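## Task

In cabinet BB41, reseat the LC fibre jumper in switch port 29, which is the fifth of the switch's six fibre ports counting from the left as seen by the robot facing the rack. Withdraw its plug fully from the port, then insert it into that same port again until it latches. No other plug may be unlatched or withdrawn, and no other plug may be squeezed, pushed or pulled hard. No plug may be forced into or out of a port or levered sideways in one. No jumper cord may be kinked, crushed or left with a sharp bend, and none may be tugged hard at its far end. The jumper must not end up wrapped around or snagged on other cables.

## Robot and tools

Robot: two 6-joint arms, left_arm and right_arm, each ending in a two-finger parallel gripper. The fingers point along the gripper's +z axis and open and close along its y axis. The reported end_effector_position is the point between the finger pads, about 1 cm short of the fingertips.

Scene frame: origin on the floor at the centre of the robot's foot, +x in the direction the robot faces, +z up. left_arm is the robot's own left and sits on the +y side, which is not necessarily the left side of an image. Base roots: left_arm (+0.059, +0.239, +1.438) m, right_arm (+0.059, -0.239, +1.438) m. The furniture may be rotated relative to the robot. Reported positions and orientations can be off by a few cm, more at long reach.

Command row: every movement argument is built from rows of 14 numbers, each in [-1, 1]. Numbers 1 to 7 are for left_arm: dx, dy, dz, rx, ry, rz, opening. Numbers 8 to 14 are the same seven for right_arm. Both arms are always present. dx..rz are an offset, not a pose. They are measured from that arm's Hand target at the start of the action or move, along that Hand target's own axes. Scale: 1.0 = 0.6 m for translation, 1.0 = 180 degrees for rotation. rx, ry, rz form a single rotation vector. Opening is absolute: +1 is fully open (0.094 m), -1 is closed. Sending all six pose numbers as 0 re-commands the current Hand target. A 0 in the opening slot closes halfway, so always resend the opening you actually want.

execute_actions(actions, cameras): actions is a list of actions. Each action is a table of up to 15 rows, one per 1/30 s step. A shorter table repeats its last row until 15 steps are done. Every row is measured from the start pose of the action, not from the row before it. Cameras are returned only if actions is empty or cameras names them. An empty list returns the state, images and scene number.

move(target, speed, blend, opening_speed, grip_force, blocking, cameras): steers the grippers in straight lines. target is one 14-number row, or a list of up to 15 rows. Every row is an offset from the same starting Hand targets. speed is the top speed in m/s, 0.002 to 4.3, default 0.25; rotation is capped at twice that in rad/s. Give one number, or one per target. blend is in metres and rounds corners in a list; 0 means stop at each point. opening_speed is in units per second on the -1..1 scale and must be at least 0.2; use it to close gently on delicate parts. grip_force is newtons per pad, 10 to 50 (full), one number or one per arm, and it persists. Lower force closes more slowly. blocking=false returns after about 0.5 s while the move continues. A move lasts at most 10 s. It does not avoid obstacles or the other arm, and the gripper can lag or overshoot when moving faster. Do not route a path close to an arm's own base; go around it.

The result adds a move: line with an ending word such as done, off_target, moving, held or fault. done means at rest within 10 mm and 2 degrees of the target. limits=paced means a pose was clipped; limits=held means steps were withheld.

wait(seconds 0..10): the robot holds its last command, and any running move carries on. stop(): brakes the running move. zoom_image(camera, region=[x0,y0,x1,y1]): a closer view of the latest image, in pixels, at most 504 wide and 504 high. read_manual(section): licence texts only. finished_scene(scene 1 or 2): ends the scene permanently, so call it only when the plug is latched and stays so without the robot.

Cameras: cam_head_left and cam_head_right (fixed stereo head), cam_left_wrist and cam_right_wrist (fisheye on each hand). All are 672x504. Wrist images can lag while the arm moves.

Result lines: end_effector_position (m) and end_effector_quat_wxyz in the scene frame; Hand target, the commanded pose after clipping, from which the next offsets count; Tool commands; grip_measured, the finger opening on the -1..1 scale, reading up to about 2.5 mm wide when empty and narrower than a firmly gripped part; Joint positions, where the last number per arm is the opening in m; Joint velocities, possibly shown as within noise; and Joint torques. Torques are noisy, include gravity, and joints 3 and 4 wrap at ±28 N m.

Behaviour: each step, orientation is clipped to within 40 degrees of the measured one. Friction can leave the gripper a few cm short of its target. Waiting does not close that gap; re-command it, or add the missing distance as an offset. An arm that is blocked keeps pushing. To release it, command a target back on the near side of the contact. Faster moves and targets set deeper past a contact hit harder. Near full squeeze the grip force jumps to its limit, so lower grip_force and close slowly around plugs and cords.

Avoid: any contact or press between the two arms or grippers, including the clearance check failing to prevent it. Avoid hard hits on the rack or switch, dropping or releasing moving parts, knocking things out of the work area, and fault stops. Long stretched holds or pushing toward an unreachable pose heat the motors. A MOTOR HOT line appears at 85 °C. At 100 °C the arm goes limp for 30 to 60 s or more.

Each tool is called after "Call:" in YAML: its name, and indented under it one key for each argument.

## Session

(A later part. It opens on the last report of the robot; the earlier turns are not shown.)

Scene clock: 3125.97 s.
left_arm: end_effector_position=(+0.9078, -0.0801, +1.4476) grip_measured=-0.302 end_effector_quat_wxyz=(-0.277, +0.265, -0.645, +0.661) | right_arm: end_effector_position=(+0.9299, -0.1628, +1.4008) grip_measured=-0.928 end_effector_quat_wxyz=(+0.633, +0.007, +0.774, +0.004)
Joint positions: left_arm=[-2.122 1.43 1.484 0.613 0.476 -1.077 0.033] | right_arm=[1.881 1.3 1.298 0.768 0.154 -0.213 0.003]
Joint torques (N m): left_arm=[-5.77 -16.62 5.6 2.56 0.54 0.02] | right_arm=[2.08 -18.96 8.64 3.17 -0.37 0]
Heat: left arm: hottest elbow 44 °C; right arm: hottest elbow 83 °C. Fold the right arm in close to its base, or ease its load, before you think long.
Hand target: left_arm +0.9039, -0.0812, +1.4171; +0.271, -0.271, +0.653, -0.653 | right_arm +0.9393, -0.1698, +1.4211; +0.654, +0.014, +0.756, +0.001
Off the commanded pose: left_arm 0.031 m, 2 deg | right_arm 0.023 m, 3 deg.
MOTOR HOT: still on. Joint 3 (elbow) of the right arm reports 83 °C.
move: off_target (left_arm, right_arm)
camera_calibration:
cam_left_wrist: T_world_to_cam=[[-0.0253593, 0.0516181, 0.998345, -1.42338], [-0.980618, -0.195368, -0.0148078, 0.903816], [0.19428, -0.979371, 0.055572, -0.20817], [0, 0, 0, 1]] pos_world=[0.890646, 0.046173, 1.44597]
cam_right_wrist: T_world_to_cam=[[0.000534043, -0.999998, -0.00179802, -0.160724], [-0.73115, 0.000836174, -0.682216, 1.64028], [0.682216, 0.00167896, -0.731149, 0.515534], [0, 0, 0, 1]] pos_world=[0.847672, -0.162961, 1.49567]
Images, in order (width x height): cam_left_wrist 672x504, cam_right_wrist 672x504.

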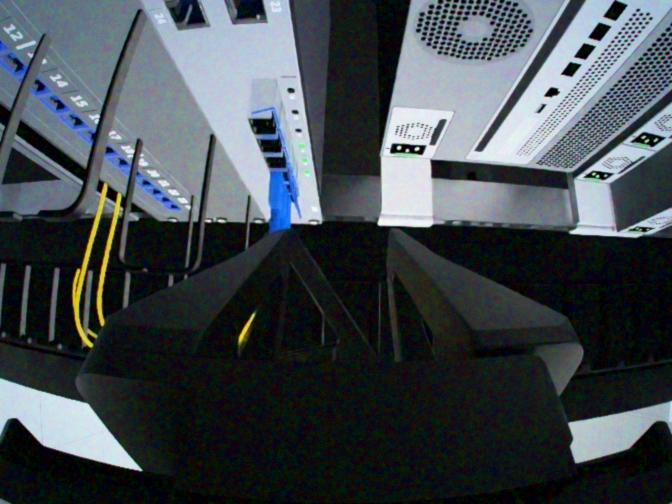

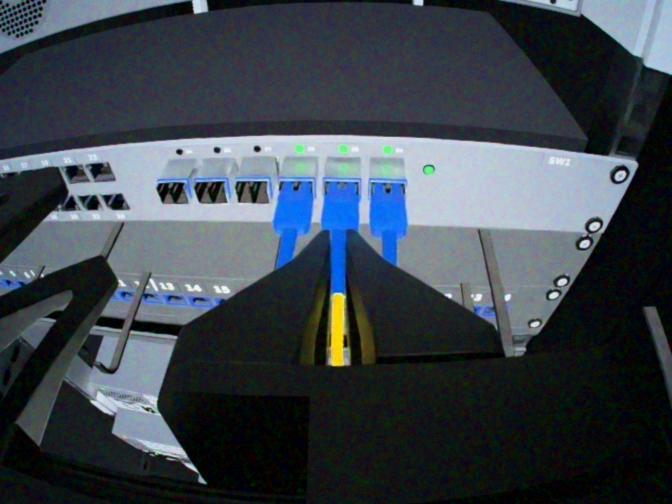

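Call:
zoom_image:
  camera: "cam_right_wrist"
  region: [266, 140, 416, 240]

Scaled by 3.360 from the camera's 672x504 image, which has a finer 960x720 frame.

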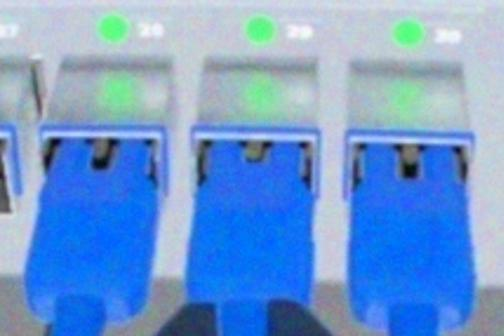

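Call:
move:
  target:
    - [0,0,0,0,0,0,-0.3, 0.0105,0.003,0.0083,0,0,0,-1]
    - [0,0,0,0,0,0,-0.3, 0.0105,0.003,0.0083,0,0,0,-0.72]
  speed: 0.05
  opening_speed: 0.3
  cameras: ["cam_right_wrist","cam_left_wrist"]

Call:
zoom_image:
  camera: "cam_right_wrist"
  region: [266, 140, 416, 250]

Scene clock: 3148.63 s.
left_arm: end_effector_position=(+0.9078, -0.0801, +1.4476) grip_measured=-0.302 end_effector_quat_wxyz=(-0.277, +0.265, -0.645, +0.661) | right_arm: end_effector_position=(+0.9298, -0.1624, +1.3991) grip_measured=-0.723 end_effector_quat_wxyz=(+0.636, +0.007, +0.772, +0.004)
Joint positions: left_arm=[-2.122 1.43 1.484 0.613 0.476 -1.077 0.033] | right_arm=[1.881 1.307 1.298 0.782 0.154 -0.213 0.013]
Joint torques (N m): left_arm=[-5.89 -16.85 5.64 2.44 0.55 0.04] | right_arm=[1.44 -17.96 10.02 2.93 -0.37 0.01]
Heat: left arm: hottest elbow 44 °C; right arm: hottest elbow 67 °C.
Hand target: left_arm +0.9039, -0.0812, +1.4171; +0.271, -0.271, +0.653, -0.653 | right_arm +0.9434, -0.1680, +1.4142; +0.654, +0.014, +0.756, +0.001
Off the commanded pose: left_arm 0.031 m, 2 deg | right_arm 0.021 m, 3 deg.
MOTOR HOT: cleared for the motors of the right arm.
move: off_target (left_arm, right_arm); target 2's new opening was sent with right_arm's hand 0.020 m and 3 deg from that target
camera_calibration:
cam_left_wrist: T_world_to_cam=[[-0.0253593, 0.0516181, 0.998345, -1.42338], [-0.980618, -0.195368, -0.0148078, 0.903816], [0.19428, -0.979371, 0.055572, -0.20817], [0, 0, 0, 1]] pos_world=[0.890646, 0.046173, 1.44597]
cam_right_wrist: T_world_to_cam=[[-0.00124423, -0.999996, -0.00251551, -0.157651], [-0.726364, 0.0026327, -0.687306, 1.64197], [0.687309, 0.000972007, -0.726364, 0.502825], [0, 0, 0, 1]] pos_world=[0.846873, -0.162462, 1.49337]
Images, in order (width x height): cam_left_wrist 672x504, cam_right_wrist 672x504.

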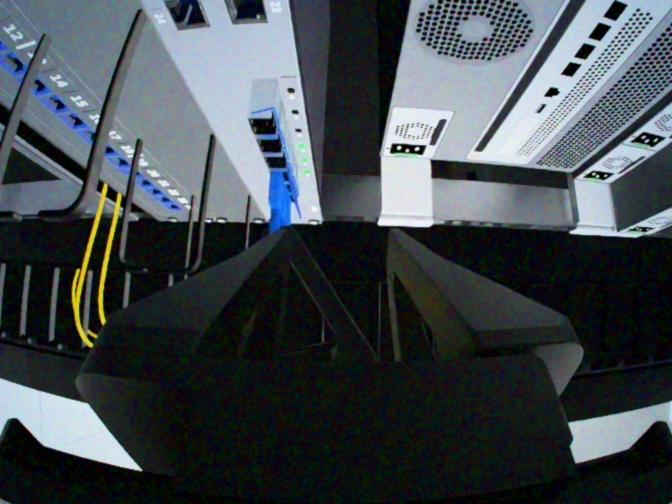

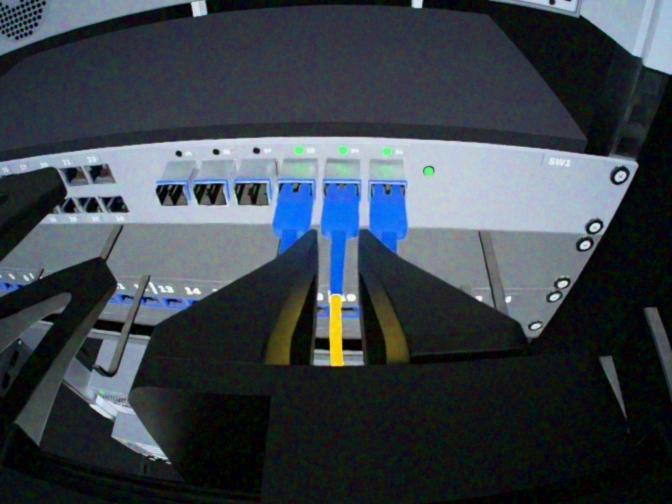

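Scaled by 3.360 from the camera's 672x504 image, which has a finer 960x720 frame.

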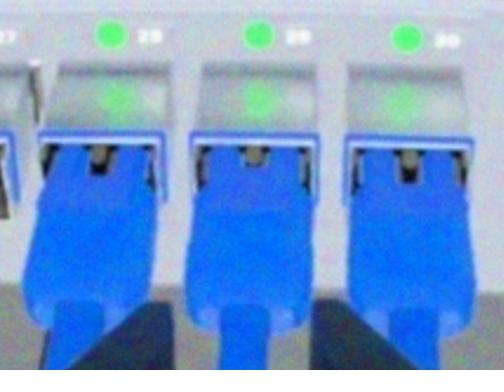

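Call:
move:
  target:
    - [0,0,0,0,0,0,-0.3, -0.019,-0.002,-0.1037,0,0,0,-0.72]
    - [0,0,0,0,0,0,-0.3, -0.1017,-0.002,-0.233,0,0,0,-0.72]
  speed: [0.06,0.1]
  blend: [0.01,0]
  cameras: ["all"]

Call:
zoom_image:
  camera: "cam_right_wrist"
  region: [250, 120, 420, 280]

Call:
zoom_image:
  camera: "cam_left_wrist"
  region: [250, 160, 320, 260]

Scene clock: 3182.93 s.
left_arm: end_effector_position=(+0.9078, -0.0801, +1.4476) grip_measured=-0.302 end_effector_quat_wxyz=(-0.277, +0.265, -0.645, +0.661) | right_arm: end_effector_position=(+0.8122, -0.1661, +1.4777) grip_measured=-0.722 end_effector_quat_wxyz=(+0.642, +0.010, +0.767, +0.002)
Joint positions: left_arm=[-2.122 1.43 1.484 0.613 0.476 -1.077 0.033] | right_arm=[1.977 0.974 0.908 0.867 0.223 -0.283 0.013]
Joint torques (N m): left_arm=[-5.77 -16.91 5.64 2.58 0.55 0.04] | right_arm=[2.08 -15.5 6.78 2.54 -0.14 -0.1]
Heat: left arm: hottest elbow 43 °C; right arm: hottest elbow 59 °C.
Hand target: left_arm +0.9039, -0.0812, +1.4171; +0.271, -0.271, +0.653, -0.653 | right_arm +0.8138, -0.1682, +1.4946; +0.654, +0.014, +0.756, +0.001
Off the commanded pose: left_arm 0.031 m, 2 deg | right_arm 0.017 m, 2 deg.
move: off_target (left_arm, right_arm)
camera_calibration:
cam_left_wrist: T_world_to_cam=[[-0.0253593, 0.0516181, 0.998345, -1.42338], [-0.980618, -0.195368, -0.0148078, 0.903816], [0.19428, -0.979371, 0.055572, -0.20817], [0, 0, 0, 1]] pos_world=[0.890646, 0.046173, 1.44597]
cam_right_wrist: T_world_to_cam=[[-0.00654051, -0.99997, -0.00407043, -0.154703], [-0.716272, 0.00752527, -0.69778, 1.61866], [0.69779, -0.0016483, -0.7163, 0.616827], [0, 0, 0, 1]] pos_world=[0.727976, -0.165863, 1.57067]

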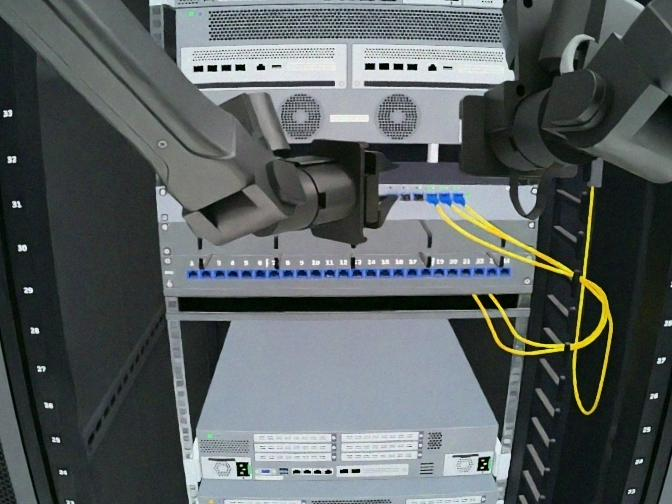

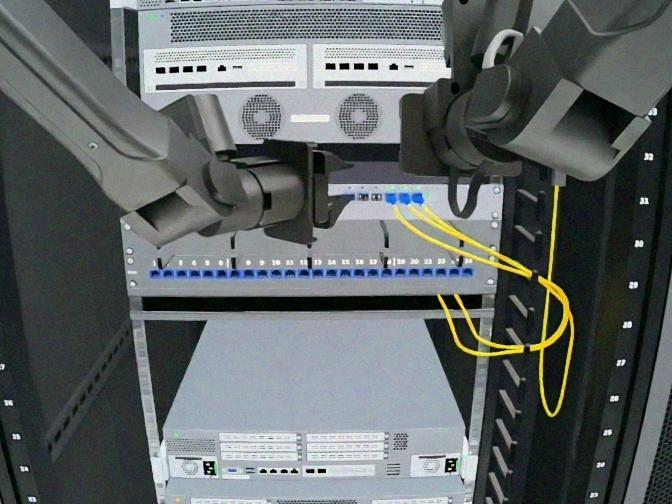

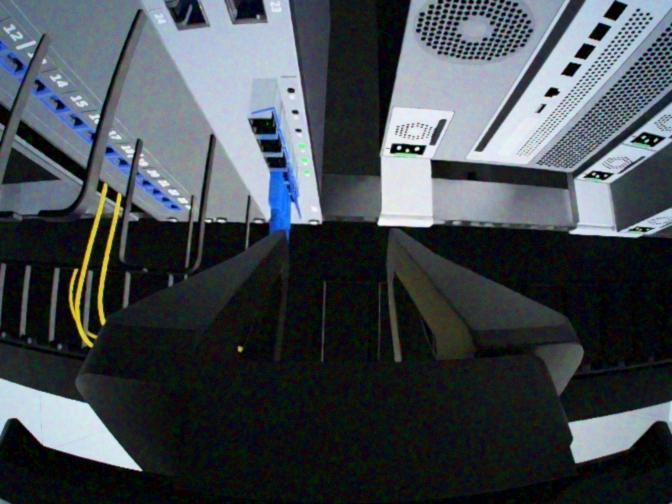

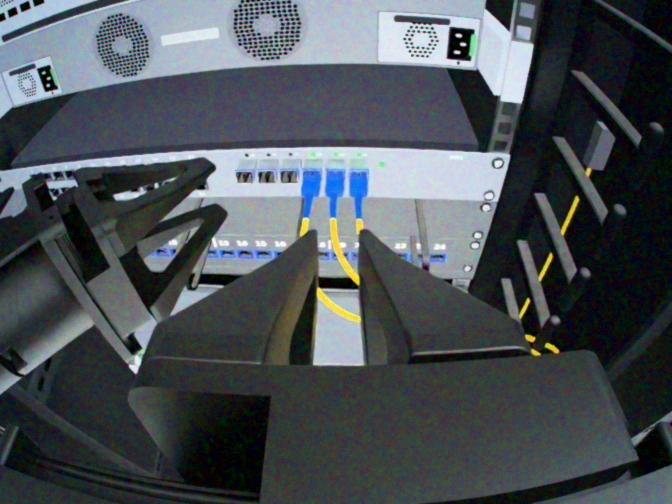

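Scaled by 2.965 from the camera's 672x504 image, which has a finer 960x720 frame.

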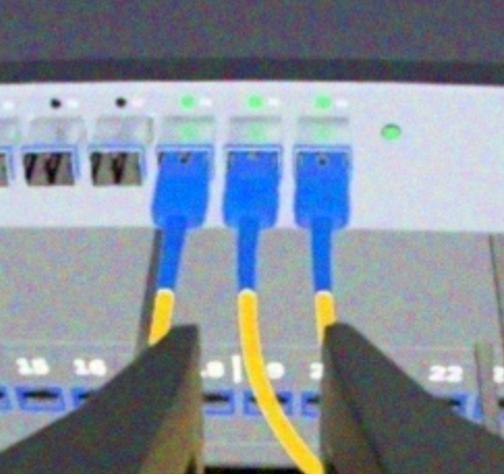

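Scaled by 5.040 from the camera's 672x504 image, which has a finer 960x720 frame.

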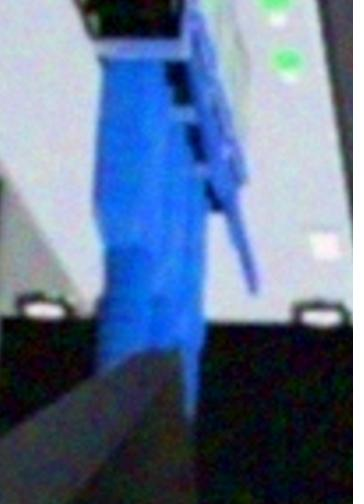

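Call:
zoom_image:
  camera: "cam_right_wrist"
  region: [296, 146, 376, 206]

Scaled by 6.300 from the camera's 672x504 image, which has a finer 960x720 frame.

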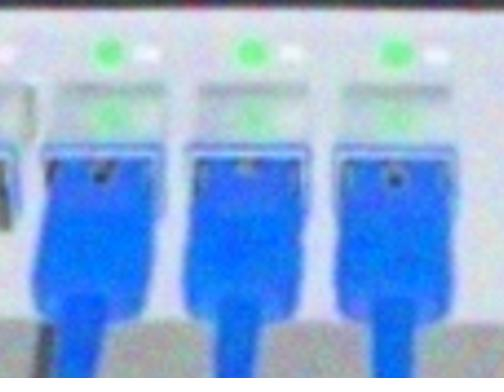

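Call:
move:
  target:
    - [-0.0436,-0.1217,-0.1473,0,0,0,-1, 0,0,-0.08,0,0,0,-0.72]
    - [-0.0436,-0.1217,-0.1473,-0.278,-0.0836,-0.2587,-1, 0,0,-0.08,0,0,0,-0.72]
    - [0.0035,-0.0967,0.0058,-0.278,-0.0836,-0.2587,-1, 0,0,-0.08,0,0,0,-0.72]
  speed: 0.2
  blend: [0.02,0.02,0]
  cameras: ["all"]

Call:
zoom_image:
  camera: "cam_left_wrist"
  region: [260, 110, 440, 250]

Scene clock: 3216.13 s.
left_arm: end_effector_position=(+0.8955, -0.0749, +1.4707) grip_measured=-0.992 end_effector_quat_wxyz=(-0.054, -0.660, +0.673, -0.331) | right_arm: end_effector_position=(+0.7648, -0.1641, +1.4840) grip_measured=-0.722 end_effector_quat_wxyz=(+0.639, +0.008, +0.769, +0.003)
Joint positions: left_arm=[-2.325 1.384 1.97 -0.772 -0.167 -1.746 0] | right_arm=[2.019 0.889 0.771 0.92 0.251 -0.315 0.013]
Joint torques (N m): left_arm=[-9 -16.56 11.54 0.72 0.25 -0.15] | right_arm=[2.2 -13.63 6.27 2.77 -0.17 -0.11]
Heat: left arm: hottest elbow 44 °C; right arm: hottest elbow 54 °C.
Hand target: left_arm +0.9049, -0.0852, +1.4751; +0.058, +0.663, -0.666, +0.337 | right_arm +0.7664, -0.1674, +1.5016; +0.654, +0.014, +0.756, +0.001
Off the commanded pose: left_arm 0.015 m, 1 deg | right_arm 0.018 m, 2 deg.
move: off_target (left_arm, right_arm)
camera_calibration:
cam_left_wrist: T_world_to_cam=[[0.916073, 0.124727, 0.381122, -1.37686], [-0.299781, -0.418249, 0.857438, -1.0161], [0.26635, -0.899728, -0.345755, 0.329727], [0, 0, 0, 1]] pos_world=[0.868869, 0.0434116, 1.51]
cam_right_wrist: T_world_to_cam=[[-0.00269005, -0.999995, -0.00171409, -0.159425], [-0.720501, 0.00312683, -0.693447, 1.58512], [0.693449, -0.000630409, -0.720506, 0.664184], [0, 0, 0, 1]] pos_world=[0.681073, -0.163962, 1.57747]

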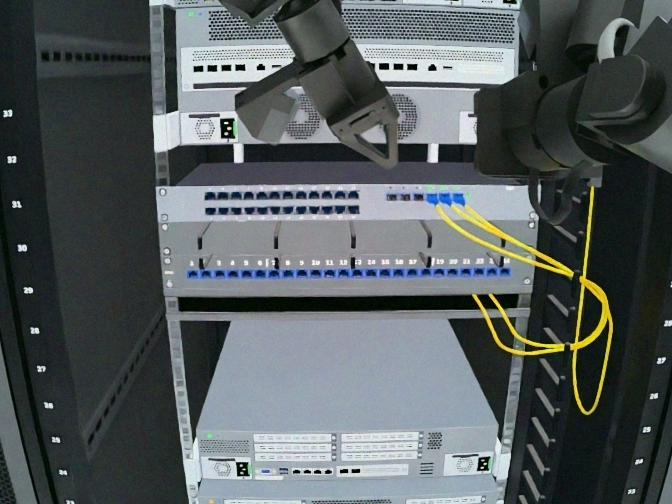

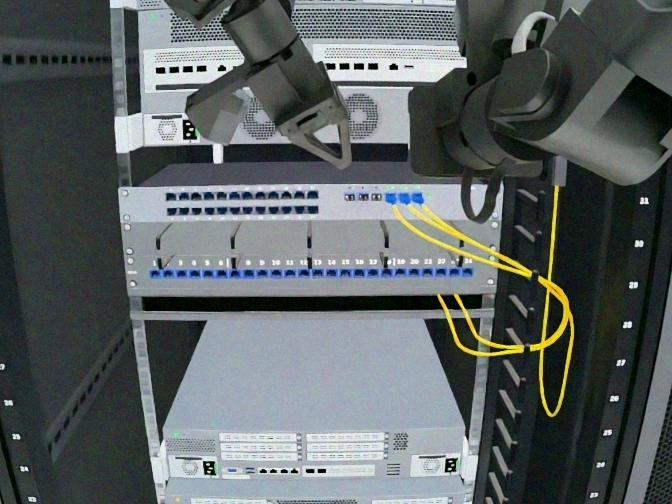

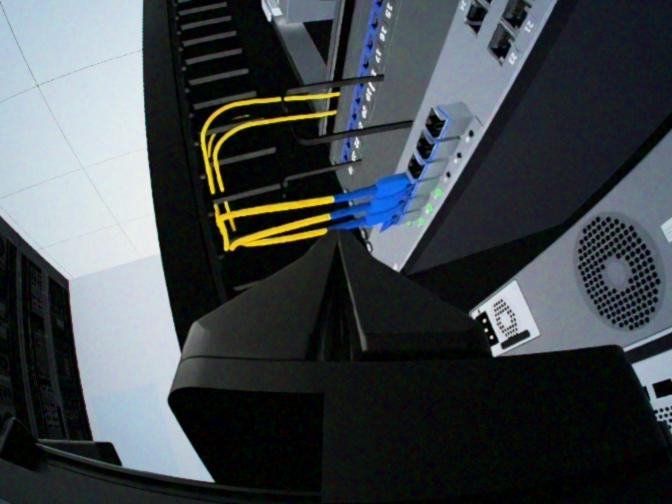

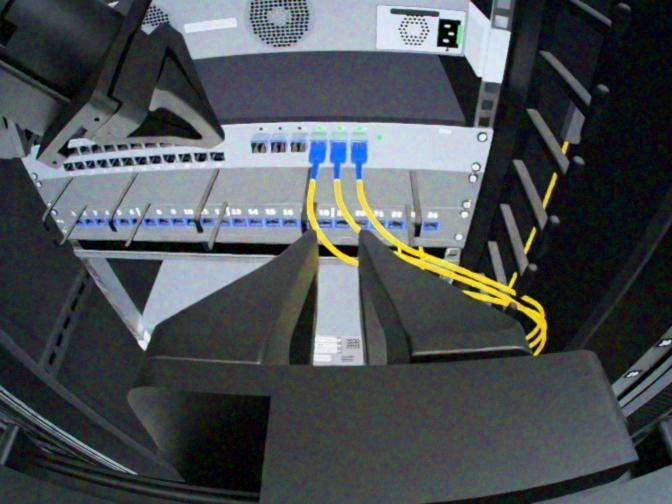

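Scaled by 2.800 from the camera's 672x504 image, which has a finer 960x720 frame.

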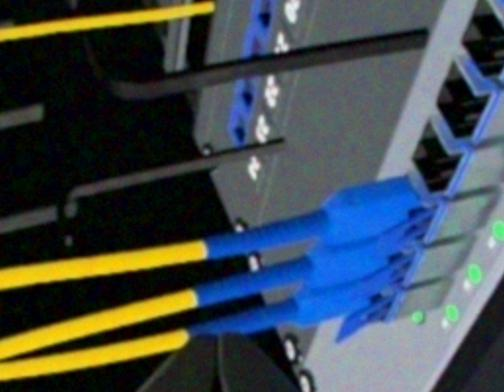

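Call:
zoom_image:
  camera: "cam_left_wrist"
  region: [350, 160, 430, 240]

Scaled by 6.300 from the camera's 672x504 image, which has a finer 960x720 frame.

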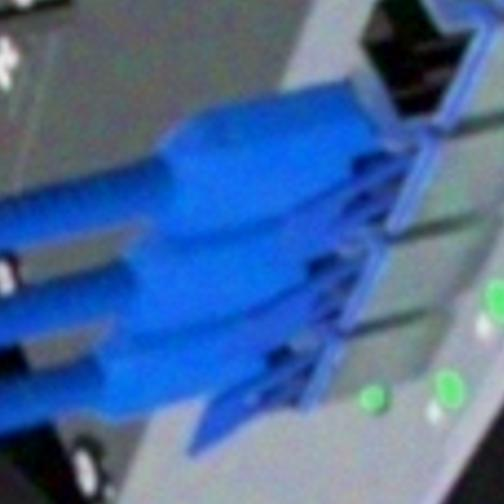

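Call:
finished_scene:
  scene: 1

The scene is finished: the task was done.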